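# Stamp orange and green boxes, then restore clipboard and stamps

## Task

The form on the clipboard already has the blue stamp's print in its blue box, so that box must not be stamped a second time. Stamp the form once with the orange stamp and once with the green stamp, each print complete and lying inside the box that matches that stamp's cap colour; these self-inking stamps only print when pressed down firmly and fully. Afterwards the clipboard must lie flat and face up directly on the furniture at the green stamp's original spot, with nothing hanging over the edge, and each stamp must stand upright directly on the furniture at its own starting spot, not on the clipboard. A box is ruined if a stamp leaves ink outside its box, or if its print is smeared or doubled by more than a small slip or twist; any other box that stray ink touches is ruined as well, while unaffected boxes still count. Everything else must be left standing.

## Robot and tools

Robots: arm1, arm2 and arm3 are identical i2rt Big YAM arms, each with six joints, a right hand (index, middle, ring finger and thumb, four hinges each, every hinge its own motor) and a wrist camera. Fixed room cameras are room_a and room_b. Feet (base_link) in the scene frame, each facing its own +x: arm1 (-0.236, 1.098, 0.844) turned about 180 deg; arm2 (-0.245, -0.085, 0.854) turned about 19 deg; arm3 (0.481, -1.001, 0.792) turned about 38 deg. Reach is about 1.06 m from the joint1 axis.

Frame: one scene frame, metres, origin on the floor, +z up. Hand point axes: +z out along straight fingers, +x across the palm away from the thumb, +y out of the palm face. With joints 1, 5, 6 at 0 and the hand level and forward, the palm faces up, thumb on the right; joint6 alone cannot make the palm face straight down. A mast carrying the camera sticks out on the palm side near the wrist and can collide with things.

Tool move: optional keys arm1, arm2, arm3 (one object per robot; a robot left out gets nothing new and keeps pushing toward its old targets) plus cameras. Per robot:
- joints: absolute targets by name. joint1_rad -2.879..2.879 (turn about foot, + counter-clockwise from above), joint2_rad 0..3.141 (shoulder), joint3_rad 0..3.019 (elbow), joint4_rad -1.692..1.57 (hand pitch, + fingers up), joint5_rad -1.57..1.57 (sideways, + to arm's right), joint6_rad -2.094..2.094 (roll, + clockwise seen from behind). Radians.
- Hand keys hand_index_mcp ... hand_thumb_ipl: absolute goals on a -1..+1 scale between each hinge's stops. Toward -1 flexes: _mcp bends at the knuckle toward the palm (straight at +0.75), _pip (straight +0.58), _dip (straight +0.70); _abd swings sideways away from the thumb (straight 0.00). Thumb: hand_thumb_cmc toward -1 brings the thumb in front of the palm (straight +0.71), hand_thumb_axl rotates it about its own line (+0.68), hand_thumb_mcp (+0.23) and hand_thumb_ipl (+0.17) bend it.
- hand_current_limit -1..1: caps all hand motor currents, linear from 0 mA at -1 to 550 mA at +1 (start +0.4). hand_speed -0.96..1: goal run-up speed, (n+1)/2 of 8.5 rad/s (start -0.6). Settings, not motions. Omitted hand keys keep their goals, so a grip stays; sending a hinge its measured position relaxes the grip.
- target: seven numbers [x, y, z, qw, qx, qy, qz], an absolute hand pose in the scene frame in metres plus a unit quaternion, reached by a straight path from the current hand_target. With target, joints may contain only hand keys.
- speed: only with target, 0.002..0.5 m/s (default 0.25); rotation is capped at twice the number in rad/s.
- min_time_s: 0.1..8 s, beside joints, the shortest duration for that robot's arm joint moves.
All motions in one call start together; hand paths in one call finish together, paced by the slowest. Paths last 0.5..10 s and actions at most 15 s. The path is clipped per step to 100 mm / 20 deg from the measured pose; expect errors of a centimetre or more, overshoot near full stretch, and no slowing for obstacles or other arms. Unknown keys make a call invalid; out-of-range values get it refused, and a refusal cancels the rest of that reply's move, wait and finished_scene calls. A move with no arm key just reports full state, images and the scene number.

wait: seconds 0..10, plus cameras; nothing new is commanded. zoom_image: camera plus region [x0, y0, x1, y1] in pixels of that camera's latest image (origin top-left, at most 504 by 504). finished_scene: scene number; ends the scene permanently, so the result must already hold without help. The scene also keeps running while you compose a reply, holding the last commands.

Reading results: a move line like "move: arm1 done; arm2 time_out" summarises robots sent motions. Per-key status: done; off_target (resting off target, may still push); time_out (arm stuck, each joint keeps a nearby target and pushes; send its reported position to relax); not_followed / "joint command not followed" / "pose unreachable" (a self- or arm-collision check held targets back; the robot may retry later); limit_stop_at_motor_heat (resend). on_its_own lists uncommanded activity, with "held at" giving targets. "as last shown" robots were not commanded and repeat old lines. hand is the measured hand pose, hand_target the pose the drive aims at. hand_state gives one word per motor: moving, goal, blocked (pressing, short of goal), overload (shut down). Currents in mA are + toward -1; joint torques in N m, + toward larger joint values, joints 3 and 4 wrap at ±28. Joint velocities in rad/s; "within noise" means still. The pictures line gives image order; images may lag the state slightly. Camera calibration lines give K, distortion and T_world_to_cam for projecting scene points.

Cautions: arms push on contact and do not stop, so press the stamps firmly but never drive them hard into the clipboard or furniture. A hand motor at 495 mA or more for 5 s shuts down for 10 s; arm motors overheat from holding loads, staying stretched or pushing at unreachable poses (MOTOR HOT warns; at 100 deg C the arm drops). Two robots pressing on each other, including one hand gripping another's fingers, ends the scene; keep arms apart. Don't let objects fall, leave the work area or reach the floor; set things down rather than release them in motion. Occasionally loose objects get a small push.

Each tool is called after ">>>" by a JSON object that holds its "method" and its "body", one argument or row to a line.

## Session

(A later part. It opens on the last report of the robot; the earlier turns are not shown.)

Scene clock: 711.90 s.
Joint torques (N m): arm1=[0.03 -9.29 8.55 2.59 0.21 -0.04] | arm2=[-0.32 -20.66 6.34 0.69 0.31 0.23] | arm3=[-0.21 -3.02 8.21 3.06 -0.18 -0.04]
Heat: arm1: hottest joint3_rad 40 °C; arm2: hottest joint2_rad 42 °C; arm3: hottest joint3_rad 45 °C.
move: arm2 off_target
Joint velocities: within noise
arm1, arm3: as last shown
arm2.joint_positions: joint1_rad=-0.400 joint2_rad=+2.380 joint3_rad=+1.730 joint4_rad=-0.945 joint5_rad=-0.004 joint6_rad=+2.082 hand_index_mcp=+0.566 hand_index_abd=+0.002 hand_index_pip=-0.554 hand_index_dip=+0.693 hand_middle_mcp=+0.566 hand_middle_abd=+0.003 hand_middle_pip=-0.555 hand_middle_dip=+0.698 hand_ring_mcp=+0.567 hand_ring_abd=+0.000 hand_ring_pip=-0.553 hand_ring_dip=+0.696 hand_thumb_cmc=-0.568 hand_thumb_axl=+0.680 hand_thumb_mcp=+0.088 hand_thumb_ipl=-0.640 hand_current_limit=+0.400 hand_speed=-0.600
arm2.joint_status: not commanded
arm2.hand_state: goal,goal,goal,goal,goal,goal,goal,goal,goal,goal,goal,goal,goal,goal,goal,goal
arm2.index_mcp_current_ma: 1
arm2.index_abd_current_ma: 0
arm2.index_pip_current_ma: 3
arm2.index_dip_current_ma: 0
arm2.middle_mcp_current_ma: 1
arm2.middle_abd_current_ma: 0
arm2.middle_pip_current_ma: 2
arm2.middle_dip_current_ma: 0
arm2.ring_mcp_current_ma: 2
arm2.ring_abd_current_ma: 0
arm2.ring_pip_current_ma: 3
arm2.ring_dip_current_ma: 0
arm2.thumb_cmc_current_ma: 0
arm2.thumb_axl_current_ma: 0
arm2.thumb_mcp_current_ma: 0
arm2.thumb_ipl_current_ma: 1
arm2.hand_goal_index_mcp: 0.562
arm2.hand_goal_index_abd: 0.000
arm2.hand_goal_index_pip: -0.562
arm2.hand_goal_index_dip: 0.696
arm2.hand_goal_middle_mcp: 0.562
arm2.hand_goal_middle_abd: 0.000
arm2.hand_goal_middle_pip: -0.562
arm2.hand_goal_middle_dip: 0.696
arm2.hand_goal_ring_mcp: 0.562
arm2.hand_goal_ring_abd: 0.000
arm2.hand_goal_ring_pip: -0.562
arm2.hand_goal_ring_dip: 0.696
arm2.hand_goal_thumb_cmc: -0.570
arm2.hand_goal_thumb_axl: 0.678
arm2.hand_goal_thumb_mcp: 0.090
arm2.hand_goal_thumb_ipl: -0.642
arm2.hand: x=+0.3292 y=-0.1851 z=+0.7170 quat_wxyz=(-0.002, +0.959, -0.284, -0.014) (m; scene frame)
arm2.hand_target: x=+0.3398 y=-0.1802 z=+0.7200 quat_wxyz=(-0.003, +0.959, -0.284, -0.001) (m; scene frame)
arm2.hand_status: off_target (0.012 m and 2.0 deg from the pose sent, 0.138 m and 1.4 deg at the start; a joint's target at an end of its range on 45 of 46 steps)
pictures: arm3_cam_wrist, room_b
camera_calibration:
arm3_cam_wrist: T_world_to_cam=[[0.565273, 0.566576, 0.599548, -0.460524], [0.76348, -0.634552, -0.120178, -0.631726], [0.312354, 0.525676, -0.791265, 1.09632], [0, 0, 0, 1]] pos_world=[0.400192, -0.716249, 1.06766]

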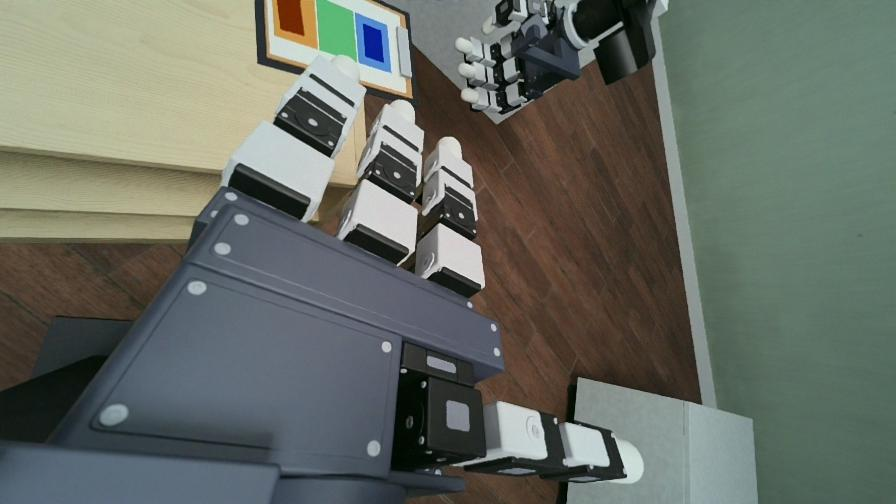

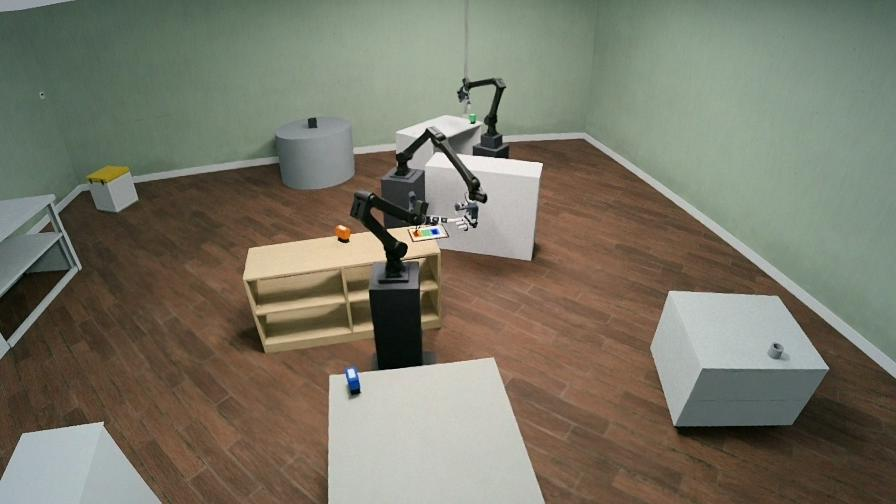

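>>> {"method": "move", "body": {
  "arm2": {"target": [0.340, -0.180, 0.640, 0, 0.956, -0.293, 0], "speed": 0.12},
  "cameras": ["arm3_cam_wrist"]
}}

Scene clock: 719.07 s.
Joint torques (N m): arm1=[-0.09 -9.35 8.55 2.59 0.21 -0.04] | arm2=[-0.38 -20.66 7.01 0.55 0.3 0.23] | arm3=[-0.62 -3.02 8.36 2.99 -0.2 -0.07]
Heat: arm1: hottest joint3_rad 40 °C; arm2: hottest joint2_rad 42 °C; arm3: hottest joint3_rad 44 °C.
move: arm2 off_target
Joint velocities: within noise
arm1, arm3: as last shown
arm2.joint_positions: joint1_rad=-0.400 joint2_rad=+2.519 joint3_rad=+1.745 joint4_rad=-0.834 joint5_rad=-0.004 joint6_rad=+2.082 hand_index_mcp=+0.566 hand_index_abd=+0.002 hand_index_pip=-0.554 hand_index_dip=+0.693 hand_middle_mcp=+0.566 hand_middle_abd=+0.003 hand_middle_pip=-0.555 hand_middle_dip=+0.698 hand_ring_mcp=+0.567 hand_ring_abd=+0.000 hand_ring_pip=-0.553 hand_ring_dip=+0.696 hand_thumb_cmc=-0.568 hand_thumb_axl=+0.680 hand_thumb_mcp=+0.088 hand_thumb_ipl=-0.640 hand_current_limit=+0.400 hand_speed=-0.600
arm2.joint_status: not commanded
arm2.hand_state: goal,goal,goal,goal,goal,goal,goal,goal,goal,goal,goal,goal,goal,goal,goal,goal
arm2.index_mcp_current_ma: 1
arm2.index_abd_current_ma: 0
arm2.index_pip_current_ma: 3
arm2.index_dip_current_ma: 0
arm2.middle_mcp_current_ma: 1
arm2.middle_abd_current_ma: 0
arm2.middle_pip_current_ma: 2
arm2.middle_dip_current_ma: 0
arm2.ring_mcp_current_ma: 2
arm2.ring_abd_current_ma: 0
arm2.ring_pip_current_ma: 3
arm2.ring_dip_current_ma: 0
arm2.thumb_cmc_current_ma: 0
arm2.thumb_axl_current_ma: 0
arm2.thumb_mcp_current_ma: 0
arm2.thumb_ipl_current_ma: 1
arm2.hand_goal_index_mcp: 0.562
arm2.hand_goal_index_abd: 0.000
arm2.hand_goal_index_pip: -0.562
arm2.hand_goal_index_dip: 0.696
arm2.hand_goal_middle_mcp: 0.562
arm2.hand_goal_middle_abd: 0.000
arm2.hand_goal_middle_pip: -0.562
arm2.hand_goal_middle_dip: 0.696
arm2.hand_goal_ring_mcp: 0.562
arm2.hand_goal_ring_abd: 0.000
arm2.hand_goal_ring_pip: -0.562
arm2.hand_goal_ring_dip: 0.696
arm2.hand_goal_thumb_cmc: -0.570
arm2.hand_goal_thumb_axl: 0.678
arm2.hand_goal_thumb_mcp: 0.090
arm2.hand_goal_thumb_ipl: -0.642
arm2.hand: x=+0.3208 y=-0.1841 z=+0.6359 quat_wxyz=(+0.000, +0.959, -0.284, -0.021) (m; scene frame)
arm2.hand_target: x=+0.3395 y=-0.1800 z=+0.6405 quat_wxyz=(-0.003, +0.959, -0.285, -0.001) (m; scene frame)
arm2.hand_status: off_target (0.020 m and 2.6 deg from the pose sent, 0.078 m and 2.0 deg at the start; a joint's target at an end of its range on 47 of 47 steps)
pictures: arm3_cam_wrist
camera_calibration:
arm3_cam_wrist: T_world_to_cam=[[0.565273, 0.566576, 0.599548, -0.460524], [0.76348, -0.634552, -0.120178, -0.631726], [0.312354, 0.525676, -0.791265, 1.09632], [0, 0, 0, 1]] pos_world=[0.400192, -0.716249, 1.06766]

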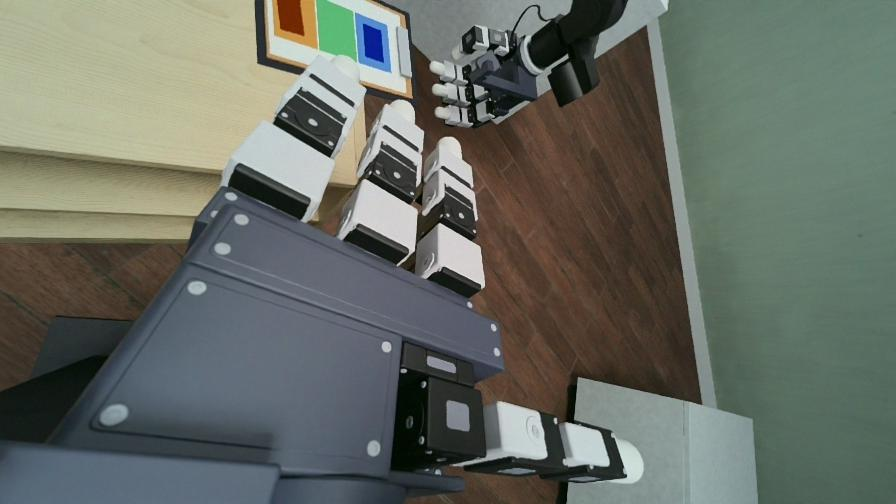

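>>> {"method": "move", "body": {
  "arm2": {"target": [0.278, -0.249, 0.641, 0, 0.9475, -0.32, 0], "speed": 0.1},
  "cameras": ["arm3_cam_wrist"]
}}

>>> {"method": "zoom_image", "body": {
  "camera": "arm3_cam_wrist",
  "region": [300, 0, 560, 150]
}}

Scene clock: 723.23 s.
Joint torques (N m): arm1=[0.03 -9.35 8.58 2.59 0.21 -0.04] | arm2=[-1.73 -21.3 3.97 0.76 0.26 -0.01] | arm3=[-0.5 -2.55 8.25 3.07 -0.27 0]
Heat: arm1: hottest joint3_rad 40 °C; arm2: hottest joint2_rad 42 °C; arm3: hottest joint3_rad 44 °C.
move: arm2 off_target
Joint velocities: within noise
arm1, arm3: as last shown
arm2.joint_positions: joint1_rad=-0.513 joint2_rad=+2.454 joint3_rad=+1.573 joint4_rad=-0.720 joint5_rad=+0.003 joint6_rad=+2.051 hand_index_mcp=+0.566 hand_index_abd=+0.002 hand_index_pip=-0.554 hand_index_dip=+0.693 hand_middle_mcp=+0.566 hand_middle_abd=+0.003 hand_middle_pip=-0.555 hand_middle_dip=+0.698 hand_ring_mcp=+0.567 hand_ring_abd=+0.000 hand_ring_pip=-0.553 hand_ring_dip=+0.696 hand_thumb_cmc=-0.568 hand_thumb_axl=+0.680 hand_thumb_mcp=+0.088 hand_thumb_ipl=-0.640 hand_current_limit=+0.400 hand_speed=-0.600
arm2.joint_status: not commanded
arm2.hand_state: goal,goal,goal,goal,goal,goal,goal,goal,goal,goal,goal,goal,goal,goal,goal,goal
arm2.index_mcp_current_ma: 1
arm2.index_abd_current_ma: 0
arm2.index_pip_current_ma: 3
arm2.index_dip_current_ma: 0
arm2.middle_mcp_current_ma: 1
arm2.middle_abd_current_ma: 0
arm2.middle_pip_current_ma: 2
arm2.middle_dip_current_ma: 0
arm2.ring_mcp_current_ma: 2
arm2.ring_abd_current_ma: 0
arm2.ring_pip_current_ma: 3
arm2.ring_dip_current_ma: 0
arm2.thumb_cmc_current_ma: 0
arm2.thumb_axl_current_ma: 0
arm2.thumb_mcp_current_ma: 0
arm2.thumb_ipl_current_ma: 1
arm2.hand_goal_index_mcp: 0.562
arm2.hand_goal_index_abd: 0.000
arm2.hand_goal_index_pip: -0.562
arm2.hand_goal_index_dip: 0.696
arm2.hand_goal_middle_mcp: 0.562
arm2.hand_goal_middle_abd: 0.000
arm2.hand_goal_middle_pip: -0.562
arm2.hand_goal_middle_dip: 0.696
arm2.hand_goal_ring_mcp: 0.562
arm2.hand_goal_ring_abd: 0.000
arm2.hand_goal_ring_pip: -0.562
arm2.hand_goal_ring_dip: 0.696
arm2.hand_goal_thumb_cmc: -0.570
arm2.hand_goal_thumb_axl: 0.678
arm2.hand_goal_thumb_mcp: 0.090
arm2.hand_goal_thumb_ipl: -0.642
arm2.hand: x=+0.2681 y=-0.2434 z=+0.6298 quat_wxyz=(+0.002, +0.946, -0.323, -0.017) (m; scene frame)
arm2.hand_target: x=+0.2778 y=-0.2490 z=+0.6410 quat_wxyz=(+0.000, +0.947, -0.320, +0.000) (m; scene frame)
arm2.hand_status: off_target (0.016 m and 2.0 deg from the pose sent, 0.078 m and 4.9 deg at the start)
pictures: arm3_cam_wrist
camera_calibration:
arm3_cam_wrist: T_world_to_cam=[[0.565273, 0.566576, 0.599548, -0.460524], [0.76348, -0.634552, -0.120178, -0.631726], [0.312354, 0.525676, -0.791265, 1.09632], [0, 0, 0, 1]] pos_world=[0.400192, -0.716249, 1.06766]

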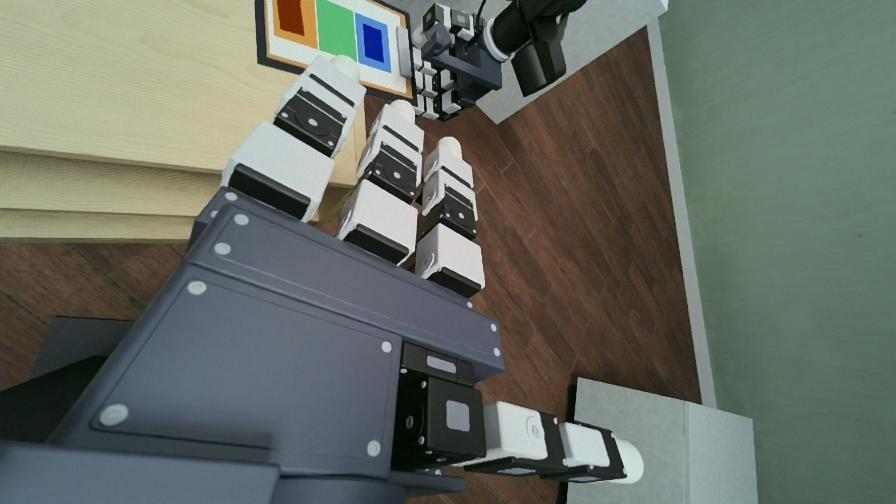

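Scaled by 1.938 from the camera's 896x504 image, which has a finer 1280x720 frame.

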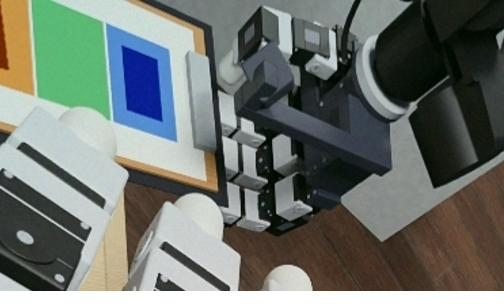

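>>> {"method": "move", "body": {
  "arm2": {"target": [0.275, -0.252, 0.648, 0, 0.9455, -0.3256, 0], "speed": 0.06}
}}

>>> {"method": "move", "body": {
  "arm2": {"target": [0.247, -0.295, 0.648, 0, 0.9435, -0.3313, 0], "speed": 0.06},
  "cameras": ["arm3_cam_wrist"]
}}

>>> {"method": "zoom_image", "body": {
  "camera": "arm3_cam_wrist",
  "region": [300, 0, 560, 150]
}}

Scene clock: 732.10 s.
Joint torques (N m): arm1=[0.03 -9.23 8.55 2.61 0.2 -0.05] | arm2=[-2.02 -21.36 3.97 0.51 0.26 0.04] | arm3=[-0.32 -2.96 8.1 3.11 -0.19 -0.09]
Heat: arm1: hottest joint3_rad 40 °C; arm2: hottest joint2_rad 43 °C; arm3: hottest joint3_rad 44 °C.
move: arm2 off_target
Joint velocities: within noise
arm1, arm3: as last shown
arm2.joint_positions: joint1_rad=-0.514 joint2_rad=+2.437 joint3_rad=+1.562 joint4_rad=-0.720 joint5_rad=+0.003 joint6_rad=+2.050 hand_index_mcp=+0.566 hand_index_abd=+0.002 hand_index_pip=-0.554 hand_index_dip=+0.693 hand_middle_mcp=+0.566 hand_middle_abd=+0.003 hand_middle_pip=-0.555 hand_middle_dip=+0.698 hand_ring_mcp=+0.567 hand_ring_abd=+0.000 hand_ring_pip=-0.553 hand_ring_dip=+0.696 hand_thumb_cmc=-0.568 hand_thumb_axl=+0.680 hand_thumb_mcp=+0.088 hand_thumb_ipl=-0.640 hand_current_limit=+0.400 hand_speed=-0.600
arm2.joint_status: not commanded
arm2.hand_state: goal,goal,goal,goal,goal,goal,goal,goal,goal,goal,goal,goal,goal,goal,goal,goal
arm2.index_mcp_current_ma: 1
arm2.index_abd_current_ma: 0
arm2.index_pip_current_ma: 3
arm2.index_dip_current_ma: 0
arm2.middle_mcp_current_ma: 1
arm2.middle_abd_current_ma: 0
arm2.middle_pip_current_ma: 2
arm2.middle_dip_current_ma: 0
arm2.ring_mcp_current_ma: 2
arm2.ring_abd_current_ma: 0
arm2.ring_pip_current_ma: 3
arm2.ring_dip_current_ma: 0
arm2.thumb_cmc_current_ma: 0
arm2.thumb_axl_current_ma: 0
arm2.thumb_mcp_current_ma: 0
arm2.thumb_ipl_current_ma: 1
arm2.hand_goal_index_mcp: 0.562
arm2.hand_goal_index_abd: 0.000
arm2.hand_goal_index_pip: -0.562
arm2.hand_goal_index_dip: 0.696
arm2.hand_goal_middle_mcp: 0.562
arm2.hand_goal_middle_abd: 0.000
arm2.hand_goal_middle_pip: -0.562
arm2.hand_goal_middle_dip: 0.696
arm2.hand_goal_ring_mcp: 0.562
arm2.hand_goal_ring_abd: 0.000
arm2.hand_goal_ring_pip: -0.562
arm2.hand_goal_ring_dip: 0.696
arm2.hand_goal_thumb_cmc: -0.570
arm2.hand_goal_thumb_axl: 0.678
arm2.hand_goal_thumb_mcp: 0.090
arm2.hand_goal_thumb_ipl: -0.642
arm2.hand: x=+0.2684 y=-0.2441 z=+0.6368 quat_wxyz=(+0.001, +0.946, -0.323, -0.014) (m; scene frame)
arm2.hand_target: x=+0.2749 y=-0.2520 z=+0.6480 quat_wxyz=(+0.000, +0.945, -0.326, +0.000) (m; scene frame)
arm2.hand_status: off_target (0.015 m and 1.6 deg from the pose sent, 0.021 m and 2.0 deg at the start)
pictures: none

Scene clock: 733.60 s.
Joint torques (N m): arm1=[-0.09 -9.35 8.55 2.62 0.21 -0.05] | arm2=[-1.79 -21.13 3.73 0.68 0.27 -0.03] | arm3=[-1.14 -2.02 8.03 2.97 -0.21 -0.03]
Heat: arm1: hottest joint3_rad 40 °C; arm2: hottest joint2_rad 43 °C; arm3: hottest joint3_rad 44 °C.
move: arm2 off_target
Joint velocities: within noise
arm1, arm3: as last shown
arm2.joint_positions: joint1_rad=-0.600 joint2_rad=+2.410 joint3_rad=+1.497 joint4_rad=-0.689 joint5_rad=+0.003 joint6_rad=+1.985 hand_index_mcp=+0.566 hand_index_abd=+0.002 hand_index_pip=-0.554 hand_index_dip=+0.693 hand_middle_mcp=+0.566 hand_middle_abd=+0.003 hand_middle_pip=-0.555 hand_middle_dip=+0.698 hand_ring_mcp=+0.567 hand_ring_abd=+0.000 hand_ring_pip=-0.553 hand_ring_dip=+0.696 hand_thumb_cmc=-0.568 hand_thumb_axl=+0.680 hand_thumb_mcp=+0.088 hand_thumb_ipl=-0.640 hand_current_limit=+0.400 hand_speed=-0.600
arm2.joint_status: not commanded
arm2.hand_state: goal,goal,goal,goal,goal,goal,goal,goal,goal,goal,goal,goal,goal,goal,goal,goal
arm2.index_mcp_current_ma: 1
arm2.index_abd_current_ma: 0
arm2.index_pip_current_ma: 3
arm2.index_dip_current_ma: 0
arm2.middle_mcp_current_ma: 1
arm2.middle_abd_current_ma: 0
arm2.middle_pip_current_ma: 2
arm2.middle_dip_current_ma: 0
arm2.ring_mcp_current_ma: 2
arm2.ring_abd_current_ma: 0
arm2.ring_pip_current_ma: 3
arm2.ring_dip_current_ma: 0
arm2.thumb_cmc_current_ma: 0
arm2.thumb_axl_current_ma: 0
arm2.thumb_mcp_current_ma: 0
arm2.thumb_ipl_current_ma: 1
arm2.hand_goal_index_mcp: 0.562
arm2.hand_goal_index_abd: 0.000
arm2.hand_goal_index_pip: -0.562
arm2.hand_goal_index_dip: 0.696
arm2.hand_goal_middle_mcp: 0.562
arm2.hand_goal_middle_abd: 0.000
arm2.hand_goal_middle_pip: -0.562
arm2.hand_goal_middle_dip: 0.696
arm2.hand_goal_ring_mcp: 0.562
arm2.hand_goal_ring_abd: 0.000
arm2.hand_goal_ring_pip: -0.562
arm2.hand_goal_ring_dip: 0.696
arm2.hand_goal_thumb_cmc: -0.570
arm2.hand_goal_thumb_axl: 0.678
arm2.hand_goal_thumb_mcp: 0.090
arm2.hand_goal_thumb_ipl: -0.642
arm2.hand: x=+0.2379 y=-0.2874 z=+0.6365 quat_wxyz=(+0.000, +0.943, -0.333, -0.018) (m; scene frame)
arm2.hand_target: x=+0.2467 y=-0.2950 z=+0.6480 quat_wxyz=(+0.000, +0.943, -0.331, +0.000) (m; scene frame)
arm2.hand_status: off_target (0.016 m and 2.0 deg from the pose sent, 0.056 m and 1.9 deg at the start)
pictures: arm3_cam_wrist
camera_calibration:
arm3_cam_wrist: T_world_to_cam=[[0.565273, 0.566576, 0.599548, -0.460524], [0.76348, -0.634552, -0.120178, -0.631726], [0.312354, 0.525676, -0.791265, 1.09632], [0, 0, 0, 1]] pos_world=[0.400192, -0.716249, 1.06766]

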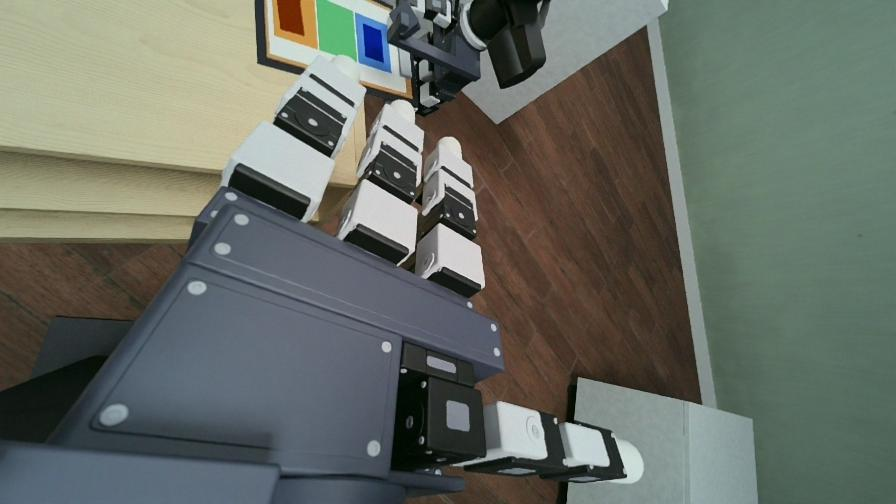

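Scaled by 1.938 from the camera's 896x504 image, which has a finer 1280x720 frame.

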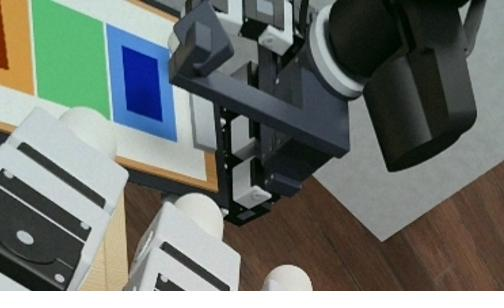

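>>> {"method": "move", "body": {
  "arm2": {"joints": {"hand_speed": -0.85, "hand_index_mcp": 0.479, "hand_middle_mcp": 0.479, "hand_ring_mcp": 0.479, "hand_index_pip": -0.591, "hand_middle_pip": -0.591, "hand_ring_pip": -0.591}},
  "cameras": ["arm2_cam_wrist"]
}}

>>> {"method": "move", "body": {
  "arm2": {"joints": {"hand_thumb_mcp": -0.33, "hand_thumb_ipl": -0.557}},
  "cameras": ["arm3_cam_wrist", "arm2_cam_wrist"]
}}

>>> {"method": "zoom_image", "body": {
  "camera": "arm3_cam_wrist",
  "region": [300, 0, 560, 150]
}}

Scene clock: 736.63 s.
Joint torques (N m): arm1=[-0.09 -9.35 8.58 2.59 0.21 -0.05] | arm2=[-1.67 -20.89 3.81 0.65 0.27 0] | arm3=[0.03 -3.08 8.21 3.11 -0.19 -0.03]
Heat: arm1: hottest joint3_rad 40 °C; arm2: hottest joint2_rad 42 °C; arm3: hottest joint3_rad 44 °C.
move: arm2 off_target
Joint velocities: within noise
arm1, arm3: as last shown
arm2.joint_positions: joint1_rad=-0.600 joint2_rad=+2.410 joint3_rad=+1.495 joint4_rad=-0.687 joint5_rad=+0.003 joint6_rad=+1.984 hand_index_mcp=+0.515 hand_index_abd=+0.002 hand_index_pip=-0.578 hand_index_dip=+0.699 hand_middle_mcp=+0.497 hand_middle_abd=+0.003 hand_middle_pip=-0.582 hand_middle_dip=+0.698 hand_ring_mcp=+0.493 hand_ring_abd=+0.000 hand_ring_pip=-0.581 hand_ring_dip=+0.696 hand_thumb_cmc=-0.568 hand_thumb_axl=+0.680 hand_thumb_mcp=+0.088 hand_thumb_ipl=-0.640 hand_current_limit=+0.400 hand_speed=-0.850
arm2.joint_status: hand_index_mcp off_target (ended at +0.515, target +0.479); the others done
arm2.hand_state: blocked,goal,goal,goal,goal,goal,goal,goal,goal,goal,goal,goal,goal,goal,goal,goal
arm2.index_mcp_current_ma: 39
arm2.index_abd_current_ma: 0
arm2.index_pip_current_ma: 5
arm2.index_dip_current_ma: 0
arm2.middle_mcp_current_ma: 12
arm2.middle_abd_current_ma: 0
arm2.middle_pip_current_ma: 3
arm2.middle_dip_current_ma: 0
arm2.ring_mcp_current_ma: 7
arm2.ring_abd_current_ma: 0
arm2.ring_pip_current_ma: 3
arm2.ring_dip_current_ma: 0
arm2.thumb_cmc_current_ma: 0
arm2.thumb_axl_current_ma: 0
arm2.thumb_mcp_current_ma: 0
arm2.thumb_ipl_current_ma: 1
arm2.hand_goal_index_mcp: 0.480
arm2.hand_goal_index_abd: 0.000
arm2.hand_goal_index_pip: -0.590
arm2.hand_goal_index_dip: 0.696
arm2.hand_goal_middle_mcp: 0.480
arm2.hand_goal_middle_abd: 0.000
arm2.hand_goal_middle_pip: -0.590
arm2.hand_goal_middle_dip: 0.696
arm2.hand_goal_ring_mcp: 0.480
arm2.hand_goal_ring_abd: 0.000
arm2.hand_goal_ring_pip: -0.590
arm2.hand_goal_ring_dip: 0.696
arm2.hand_goal_thumb_cmc: -0.570
arm2.hand_goal_thumb_axl: 0.678
arm2.hand_goal_thumb_mcp: 0.090
arm2.hand_goal_thumb_ipl: -0.642
arm2.hand: x=+0.2378 y=-0.2874 z=+0.6362 quat_wxyz=(+0.000, +0.943, -0.333, -0.017) (m; scene frame)
arm2.hand_target: x=+0.2467 y=-0.2949 z=+0.6480 quat_wxyz=(+0.000, +0.943, -0.331, +0.000) (m; scene frame)
arm2.hand_status: not commanded
pictures: arm2_cam_wrist
camera_calibration:
arm2_cam_wrist: T_world_to_cam=[[-0.998642, 0.0490487, 0.0175801, 0.28026], [0.0462713, 0.679727, 0.732004, -0.328366], [0.0239542, 0.731823, -0.681074, 0.759379], [0, 0, 0, 1]] pos_world=[0.276883, -0.346278, 0.752631]

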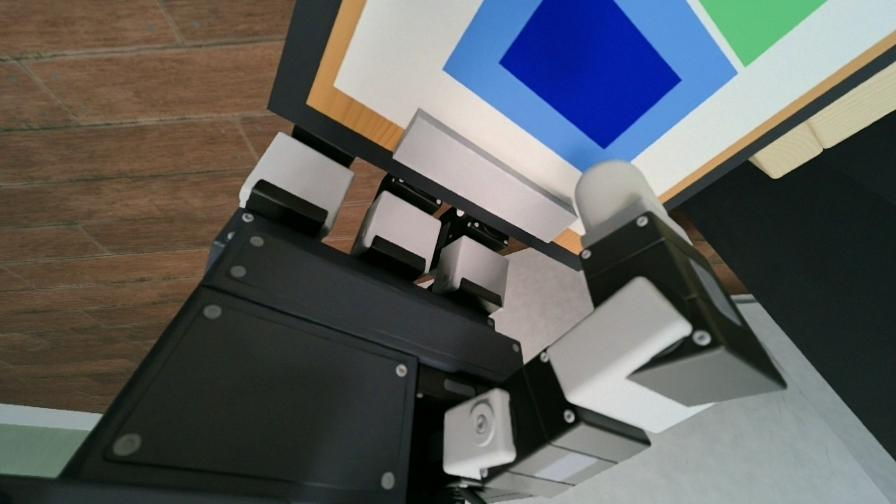

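Scene clock: 738.10 s.
Joint torques (N m): arm1=[-0.03 -9.29 8.58 2.61 0.21 -0.04] | arm2=[-1.79 -20.84 3.82 0.69 0.26 -0.01] | arm3=[-0.67 -2.78 8.23 2.88 -0.2 -0.03]
Heat: arm1: hottest joint3_rad 40 °C; arm2: hottest joint2_rad 42 °C; arm3: hottest joint3_rad 43 °C.
move: arm2 done
Joint velocities: within noise
arm1.joint_positions: joint1_rad=-0.367 joint2_rad=+1.209 joint3_rad=+0.966 joint4_rad=-0.324 joint5_rad=+0.201 joint6_rad=+1.681 hand_index_mcp=+0.753 hand_index_abd=+0.001 hand_index_pip=+0.577 hand_index_dip=+0.696 hand_middle_mcp=+0.753 hand_middle_abd=+0.001 hand_middle_pip=+0.577 hand_middle_dip=+0.696 hand_ring_mcp=+0.753 hand_ring_abd=+0.001 hand_ring_pip=+0.577 hand_ring_dip=+0.696 hand_thumb_cmc=+0.714 hand_thumb_axl=+0.677 hand_thumb_mcp=+0.225 hand_thumb_ipl=+0.168 hand_current_limit=+0.400 hand_speed=-0.600
arm1.joint_status: not commanded
arm1.hand_state: goal,goal,goal,goal,goal,goal,goal,goal,goal,goal,goal,goal,goal,goal,goal,goal
arm1.index_mcp_current_ma: 0
arm1.index_abd_current_ma: 0
arm1.index_pip_current_ma: 0
arm1.index_dip_current_ma: 0
arm1.middle_mcp_current_ma: 0
arm1.middle_abd_current_ma: 0
arm1.middle_pip_current_ma: 0
arm1.middle_dip_current_ma: 0
arm1.ring_mcp_current_ma: 0
arm1.ring_abd_current_ma: 0
arm1.ring_pip_current_ma: 0
arm1.ring_dip_current_ma: 0
arm1.thumb_cmc_current_ma: 0
arm1.thumb_axl_current_ma: 0
arm1.thumb_mcp_current_ma: 0
arm1.thumb_ipl_current_ma: 0
arm1.hand_goal_index_mcp: 0.754
arm1.hand_goal_index_abd: 0.000
arm1.hand_goal_index_pip: 0.576
arm1.hand_goal_index_dip: 0.696
arm1.hand_goal_middle_mcp: 0.754
arm1.hand_goal_middle_abd: 0.000
arm1.hand_goal_middle_pip: 0.576
arm1.hand_goal_middle_dip: 0.696
arm1.hand_goal_ring_mcp: 0.754
arm1.hand_goal_ring_abd: 0.000
arm1.hand_goal_ring_pip: 0.576
arm1.hand_goal_ring_dip: 0.696
arm1.hand_goal_thumb_cmc: 0.714
arm1.hand_goal_thumb_axl: 0.678
arm1.hand_goal_thumb_mcp: 0.226
arm1.hand_goal_thumb_ipl: 0.168
arm1.hand: x=-0.6576 y=+1.3849 z=+1.1115 quat_wxyz=(-0.464, +0.254, +0.836, +0.149) (m; scene frame)
arm1.hand_target: x=-0.6598 y=+1.3898 z=+1.1200 quat_wxyz=(-0.477, +0.261, +0.826, +0.150) (m; scene frame)
arm1.hand_status: not commanded
arm2.joint_positions: joint1_rad=-0.600 joint2_rad=+2.410 joint3_rad=+1.495 joint4_rad=-0.687 joint5_rad=+0.003 joint6_rad=+1.984 hand_index_mcp=+0.515 hand_index_abd=+0.002 hand_index_pip=-0.578 hand_index_dip=+0.699 hand_middle_mcp=+0.497 hand_middle_abd=+0.003 hand_middle_pip=-0.582 hand_middle_dip=+0.698 hand_ring_mcp=+0.493 hand_ring_abd=+0.000 hand_ring_pip=-0.581 hand_ring_dip=+0.696 hand_thumb_cmc=-0.568 hand_thumb_axl=+0.680 hand_thumb_mcp=-0.330 hand_thumb_ipl=-0.558 hand_current_limit=+0.400 hand_speed=-0.850
arm2.joint_status: all done
arm2.hand_state: blocked,goal,goal,goal,goal,goal,goal,goal,goal,goal,goal,goal,goal,goal,goal,goal
arm2.index_mcp_current_ma: 39
arm2.index_abd_current_ma: 0
arm2.index_pip_current_ma: 5
arm2.index_dip_current_ma: 0
arm2.middle_mcp_current_ma: 12
arm2.middle_abd_current_ma: 0
arm2.middle_pip_current_ma: 3
arm2.middle_dip_current_ma: 0
arm2.ring_mcp_current_ma: 7
arm2.ring_abd_current_ma: 0
arm2.ring_pip_current_ma: 3
arm2.ring_dip_current_ma: 0
arm2.thumb_cmc_current_ma: 0
arm2.thumb_axl_current_ma: 0
arm2.thumb_mcp_current_ma: 0
arm2.thumb_ipl_current_ma: 0
arm2.hand_goal_index_mcp: 0.480
arm2.hand_goal_index_abd: 0.000
arm2.hand_goal_index_pip: -0.590
arm2.hand_goal_index_dip: 0.696
arm2.hand_goal_middle_mcp: 0.480
arm2.hand_goal_middle_abd: 0.000
arm2.hand_goal_middle_pip: -0.590
arm2.hand_goal_middle_dip: 0.696
arm2.hand_goal_ring_mcp: 0.480
arm2.hand_goal_ring_abd: 0.000
arm2.hand_goal_ring_pip: -0.590
arm2.hand_goal_ring_dip: 0.696
arm2.hand_goal_thumb_cmc: -0.570
arm2.hand_goal_thumb_axl: 0.678
arm2.hand_goal_thumb_mcp: -0.330
arm2.hand_goal_thumb_ipl: -0.556
arm2.hand: x=+0.2378 y=-0.2874 z=+0.6362 quat_wxyz=(+0.000, +0.943, -0.333, -0.017) (m; scene frame)
arm2.hand_target: x=+0.2467 y=-0.2949 z=+0.6480 quat_wxyz=(+0.000, +0.943, -0.331, +0.000) (m; scene frame)
arm2.hand_status: not commanded
arm3: as last shown
pictures: arm2_cam_wrist, arm3_cam_wrist
camera_calibration:
arm2_cam_wrist: T_world_to_cam=[[-0.998642, 0.0490487, 0.0175801, 0.28026], [0.0462713, 0.679727, 0.732004, -0.328366], [0.0239542, 0.731823, -0.681074, 0.759379], [0, 0, 0, 1]] pos_world=[0.276883, -0.346278, 0.752631]
arm3_cam_wrist: T_world_to_cam=[[0.565273, 0.566576, 0.599548, -0.460524], [0.76348, -0.634552, -0.120178, -0.631726], [0.312354, 0.525676, -0.791265, 1.09632], [0, 0, 0, 1]] pos_world=[0.400192, -0.716249, 1.06766]

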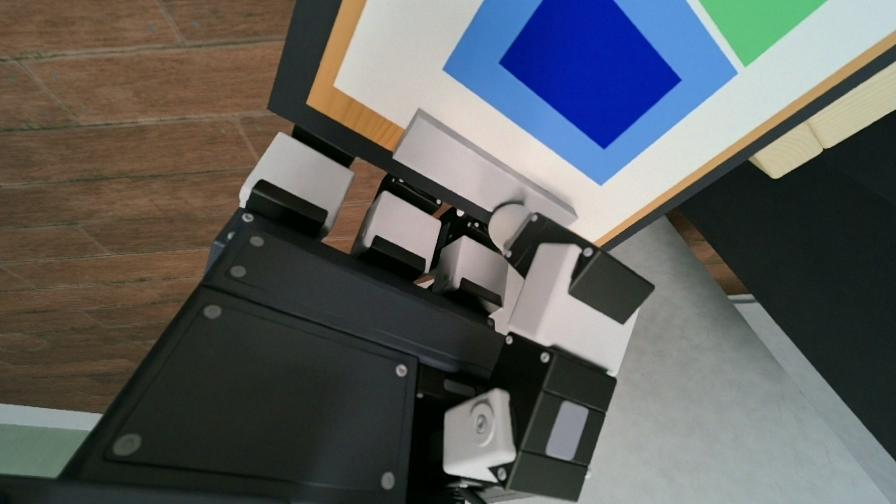

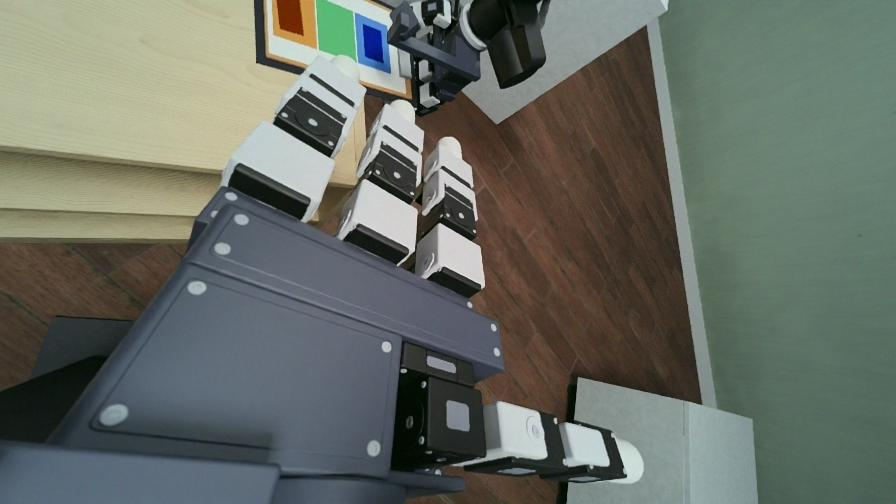

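Scaled by 1.938 from the camera's 896x504 image, which has a finer 1280x720 frame.

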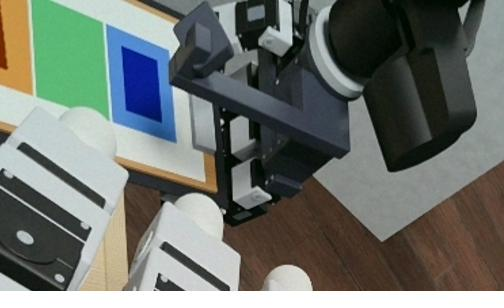

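>>> {"method": "move", "body": {
  "arm2": {"joints": {"hand_index_mcp": 0.455, "hand_middle_mcp": 0.43, "hand_ring_mcp": 0.425, "hand_thumb_mcp": -0.35, "hand_thumb_ipl": -0.556}},
  "cameras": ["arm3_cam_wrist", "arm2_cam_wrist"]
}}

Scene clock: 741.30 s.
Joint torques (N m): arm1=[-0.03 -9.29 8.57 2.59 0.21 -0.04] | arm2=[-1.49 -20.89 3.79 0.73 0.27 -0.01] | arm3=[-1.03 -2.26 8.21 3.07 -0.15 -0.04]
Heat: arm1: hottest joint3_rad 40 °C; arm2: hottest joint2_rad 42 °C; arm3: hottest joint3_rad 43 °C.
move: arm2 off_target
Joint velocities: within noise
arm1: as last shown
arm2.joint_positions: joint1_rad=-0.600 joint2_rad=+2.410 joint3_rad=+1.495 joint4_rad=-0.687 joint5_rad=+0.003 joint6_rad=+1.984 hand_index_mcp=+0.501 hand_index_abd=+0.002 hand_index_pip=-0.576 hand_index_dip=+0.700 hand_middle_mcp=+0.473 hand_middle_abd=+0.003 hand_middle_pip=-0.580 hand_middle_dip=+0.699 hand_ring_mcp=+0.446 hand_ring_abd=+0.000 hand_ring_pip=-0.581 hand_ring_dip=+0.696 hand_thumb_cmc=-0.568 hand_thumb_axl=+0.679 hand_thumb_mcp=-0.343 hand_thumb_ipl=-0.556 hand_current_limit=+0.400 hand_speed=-0.850
arm2.joint_status: hand_index_mcp off_target (ended at +0.501, target +0.455); hand_middle_mcp off_target (ended at +0.473, target +0.430); hand_ring_mcp off_target (ended at +0.446, target +0.425); the others done
arm2.hand_state: blocked,goal,goal,goal,blocked,goal,goal,goal,blocked,goal,goal,goal,goal,goal,goal,goal
arm2.index_mcp_current_ma: 59
arm2.index_abd_current_ma: 0
arm2.index_pip_current_ma: 7
arm2.index_dip_current_ma: 1
arm2.middle_mcp_current_ma: 55
arm2.middle_abd_current_ma: 0
arm2.middle_pip_current_ma: 4
arm2.middle_dip_current_ma: 1
arm2.ring_mcp_current_ma: 15
arm2.ring_abd_current_ma: 0
arm2.ring_pip_current_ma: 3
arm2.ring_dip_current_ma: 0
arm2.thumb_cmc_current_ma: 0
arm2.thumb_axl_current_ma: 0
arm2.thumb_mcp_current_ma: 4
arm2.thumb_ipl_current_ma: 0
arm2.hand_goal_index_mcp: 0.456
arm2.hand_goal_index_abd: 0.000
arm2.hand_goal_index_pip: -0.590
arm2.hand_goal_index_dip: 0.696
arm2.hand_goal_middle_mcp: 0.430
arm2.hand_goal_middle_abd: 0.000
arm2.hand_goal_middle_pip: -0.590
arm2.hand_goal_middle_dip: 0.696
arm2.hand_goal_ring_mcp: 0.426
arm2.hand_goal_ring_abd: 0.000
arm2.hand_goal_ring_pip: -0.590
arm2.hand_goal_ring_dip: 0.696
arm2.hand_goal_thumb_cmc: -0.570
arm2.hand_goal_thumb_axl: 0.678
arm2.hand_goal_thumb_mcp: -0.350
arm2.hand_goal_thumb_ipl: -0.556
arm2.hand: x=+0.2379 y=-0.2875 z=+0.6362 quat_wxyz=(+0.000, +0.943, -0.332, -0.017) (m; scene frame)
arm2.hand_target: x=+0.2467 y=-0.2950 z=+0.6480 quat_wxyz=(+0.000, +0.943, -0.331, +0.000) (m; scene frame)
arm2.hand_status: not commanded
arm3.joint_positions: joint1_rad=+0.917 joint2_rad=+0.926 joint3_rad=+0.271 joint4_rad=+0.150 joint5_rad=-0.370 joint6_rad=-0.208 hand_index_mcp=+0.759 hand_index_abd=+0.001 hand_index_pip=+0.577 hand_index_dip=+0.696 hand_middle_mcp=+0.759 hand_middle_abd=+0.001 hand_middle_pip=+0.577 hand_middle_dip=+0.696 hand_ring_mcp=+0.760 hand_ring_abd=+0.001 hand_ring_pip=+0.577 hand_ring_dip=+0.696 hand_thumb_cmc=+0.719 hand_thumb_axl=+0.677 hand_thumb_mcp=+0.225 hand_thumb_ipl=+0.168 hand_current_limit=+0.400 hand_speed=-0.600
arm3.joint_status: not commanded
arm3.hand_state: goal,goal,goal,goal,goal,goal,goal,goal,goal,goal,goal,goal,goal,goal,goal,goal
arm3.index_mcp_current_ma: 2
arm3.index_abd_current_ma: 0
arm3.index_pip_current_ma: 0
arm3.index_dip_current_ma: 0
arm3.middle_mcp_current_ma: 2
arm3.middle_abd_current_ma: 0
arm3.middle_pip_current_ma: 0
arm3.middle_dip_current_ma: 0
arm3.ring_mcp_current_ma: 2
arm3.ring_abd_current_ma: 0
arm3.ring_pip_current_ma: 0
arm3.ring_dip_current_ma: 0
arm3.thumb_cmc_current_ma: 2
arm3.thumb_axl_current_ma: 0
arm3.thumb_mcp_current_ma: 0
arm3.thumb_ipl_current_ma: 0
arm3.hand_goal_index_mcp: 0.754
arm3.hand_goal_index_abd: 0.000
arm3.hand_goal_index_pip: 0.576
arm3.hand_goal_index_dip: 0.696
arm3.hand_goal_middle_mcp: 0.754
arm3.hand_goal_middle_abd: 0.000
arm3.hand_goal_middle_pip: 0.576
arm3.hand_goal_middle_dip: 0.696
arm3.hand_goal_ring_mcp: 0.754
arm3.hand_goal_ring_abd: 0.000
arm3.hand_goal_ring_pip: 0.576
arm3.hand_goal_ring_dip: 0.696
arm3.hand_goal_thumb_cmc: 0.714
arm3.hand_goal_thumb_axl: 0.678
arm3.hand_goal_thumb_mcp: 0.226
arm3.hand_goal_thumb_ipl: 0.168
arm3.hand: x=+0.4162 y=-0.5998 z=+0.9956 quat_wxyz=(-0.109, -0.188, +0.831, +0.512) (m; scene frame)
arm3.hand_target: x=+0.4200 y=-0.6001 z=+0.9900 quat_wxyz=(-0.111, -0.181, +0.833, +0.510) (m; scene frame)
arm3.hand_status: not commanded
pictures: arm2_cam_wrist, arm3_cam_wrist
camera_calibration:
arm2_cam_wrist: T_world_to_cam=[[-0.998679, 0.0482676, 0.0176365, 0.280056], [0.0457797, 0.679723, 0.732039, -0.328264], [0.0233458, 0.731879, -0.681034, 0.759534], [0, 0, 0, 1]] pos_world=[0.276982, -0.346277, 0.752631]
arm3_cam_wrist: T_world_to_cam=[[0.565273, 0.566576, 0.599548, -0.460524], [0.76348, -0.634552, -0.120178, -0.631726], [0.312354, 0.525676, -0.791265, 1.09632], [0, 0, 0, 1]] pos_world=[0.400192, -0.716249, 1.06766]

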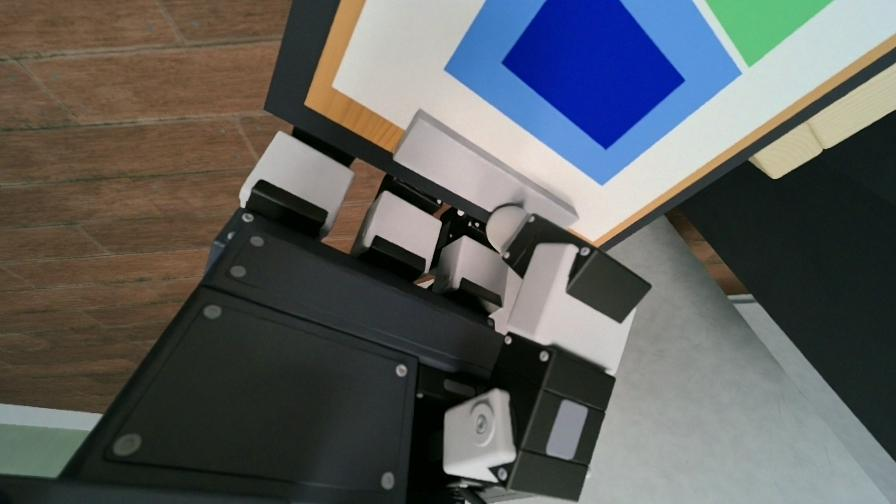

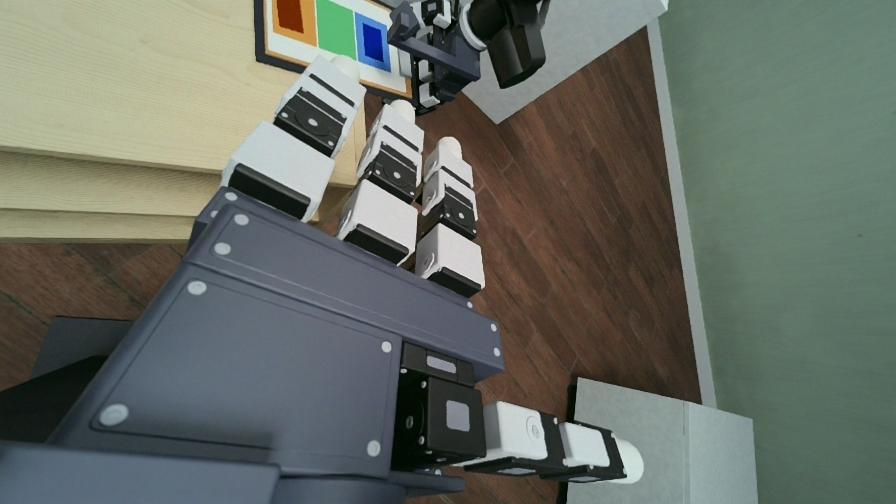

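>>> {"method": "move", "body": {
  "arm2": {"joints": {"hand_index_mcp": 0.36, "hand_middle_mcp": 0.34, "hand_ring_mcp": 0.32, "hand_index_pip": -0.64, "hand_middle_pip": -0.64, "hand_ring_pip": -0.64, "hand_thumb_mcp": -0.38, "hand_thumb_ipl": -0.556, "hand_current_limit": 0.75}},
  "cameras": ["arm3_cam_wrist", "arm2_cam_wrist"]
}}

Scene clock: 743.87 s.
Joint torques (N m): arm1=[-0.09 -9.29 8.57 2.62 0.21 -0.04] | arm2=[-1.73 -20.84 3.81 0.59 0.27 0] | arm3=[-0.79 -2.67 8.12 3 -0.21 -0.06]
Heat: arm1: hottest joint3_rad 40 °C; arm2: hottest joint2_rad 42 °C; arm3: hottest joint3_rad 43 °C.
move: arm2 off_target
Joint velocities: within noise
arm1, arm3: as last shown
arm2.joint_positions: joint1_rad=-0.600 joint2_rad=+2.410 joint3_rad=+1.495 joint4_rad=-0.685 joint5_rad=+0.003 joint6_rad=+1.983 hand_index_mcp=+0.454 hand_index_abd=-0.004 hand_index_pip=-0.589 hand_index_dip=+0.707 hand_middle_mcp=+0.406 hand_middle_abd=+0.001 hand_middle_pip=-0.615 hand_middle_dip=+0.700 hand_ring_mcp=+0.348 hand_ring_abd=+0.000 hand_ring_pip=-0.630 hand_ring_dip=+0.696 hand_thumb_cmc=-0.568 hand_thumb_axl=+0.682 hand_thumb_mcp=-0.357 hand_thumb_ipl=-0.556 hand_current_limit=+0.750 hand_speed=-0.850
arm2.joint_status: hand_index_mcp off_target (ended at +0.454, target +0.360); hand_index_pip off_target (ended at -0.589, target -0.640); hand_middle_mcp off_target (ended at +0.406, target +0.340); hand_middle_pip off_target (ended at -0.615, target -0.640); hand_ring_mcp off_target (ended at +0.348, target +0.320); hand_thumb_mcp off_target (ended at -0.357, target -0.380); the others done
arm2.hand_state: blocked,goal,blocked,goal,blocked,goal,blocked,goal,blocked,goal,goal,goal,goal,goal,blocked,goal
arm2.index_mcp_current_ma: 208
arm2.index_abd_current_ma: -1
arm2.index_pip_current_ma: 65
arm2.index_dip_current_ma: 5
arm2.middle_mcp_current_ma: 114
arm2.middle_abd_current_ma: 0
arm2.middle_pip_current_ma: 19
arm2.middle_dip_current_ma: 1
arm2.ring_mcp_current_ma: 27
arm2.ring_abd_current_ma: 0
arm2.ring_pip_current_ma: 4
arm2.ring_dip_current_ma: 0
arm2.thumb_cmc_current_ma: 0
arm2.thumb_axl_current_ma: 1
arm2.thumb_mcp_current_ma: 26
arm2.thumb_ipl_current_ma: 0
arm2.hand_goal_index_mcp: 0.360
arm2.hand_goal_index_abd: 0.000
arm2.hand_goal_index_pip: -0.640
arm2.hand_goal_index_dip: 0.696
arm2.hand_goal_middle_mcp: 0.340
arm2.hand_goal_middle_abd: 0.000
arm2.hand_goal_middle_pip: -0.640
arm2.hand_goal_middle_dip: 0.696
arm2.hand_goal_ring_mcp: 0.320
arm2.hand_goal_ring_abd: 0.000
arm2.hand_goal_ring_pip: -0.640
arm2.hand_goal_ring_dip: 0.696
arm2.hand_goal_thumb_cmc: -0.570
arm2.hand_goal_thumb_axl: 0.678
arm2.hand_goal_thumb_mcp: -0.380
arm2.hand_goal_thumb_ipl: -0.556
arm2.hand: x=+0.2382 y=-0.2876 z=+0.6361 quat_wxyz=(+0.000, +0.943, -0.332, -0.017) (m; scene frame)
arm2.hand_target: x=+0.2467 y=-0.2950 z=+0.6480 quat_wxyz=(+0.000, +0.944, -0.331, +0.000) (m; scene frame)
arm2.hand_status: not commanded
pictures: arm2_cam_wrist, arm3_cam_wrist
camera_calibration:
arm2_cam_wrist: T_world_to_cam=[[-0.998719, 0.0479549, 0.0161257, 0.281301], [0.0444687, 0.68002, 0.731844, -0.327593], [0.0241297, 0.731623, -0.681282, 0.759484], [0, 0, 0, 1]] pos_world=[0.277182, -0.346376, 0.752633]
arm3_cam_wrist: T_world_to_cam=[[0.565273, 0.566576, 0.599548, -0.460524], [0.76348, -0.634552, -0.120178, -0.631726], [0.312354, 0.525676, -0.791265, 1.09632], [0, 0, 0, 1]] pos_world=[0.400192, -0.716249, 1.06766]

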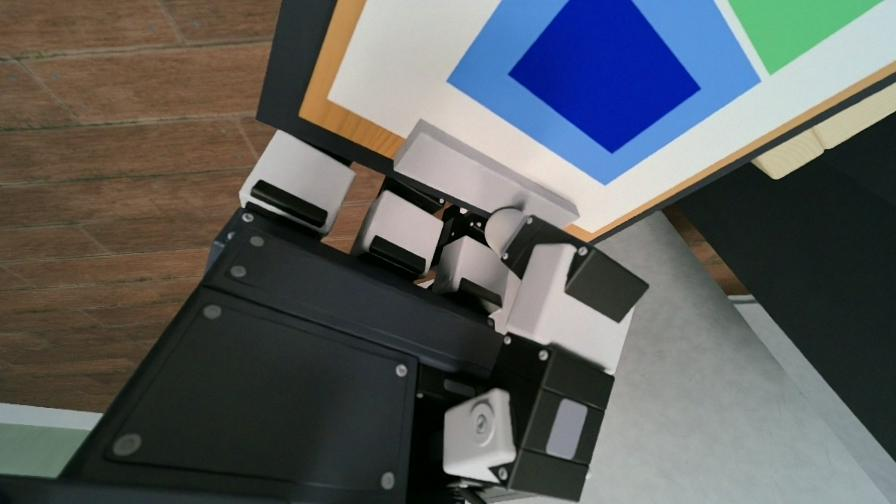

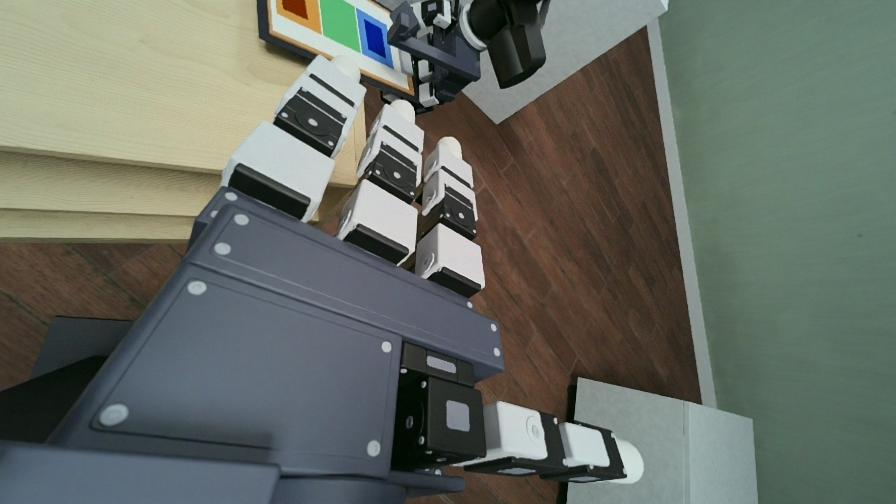

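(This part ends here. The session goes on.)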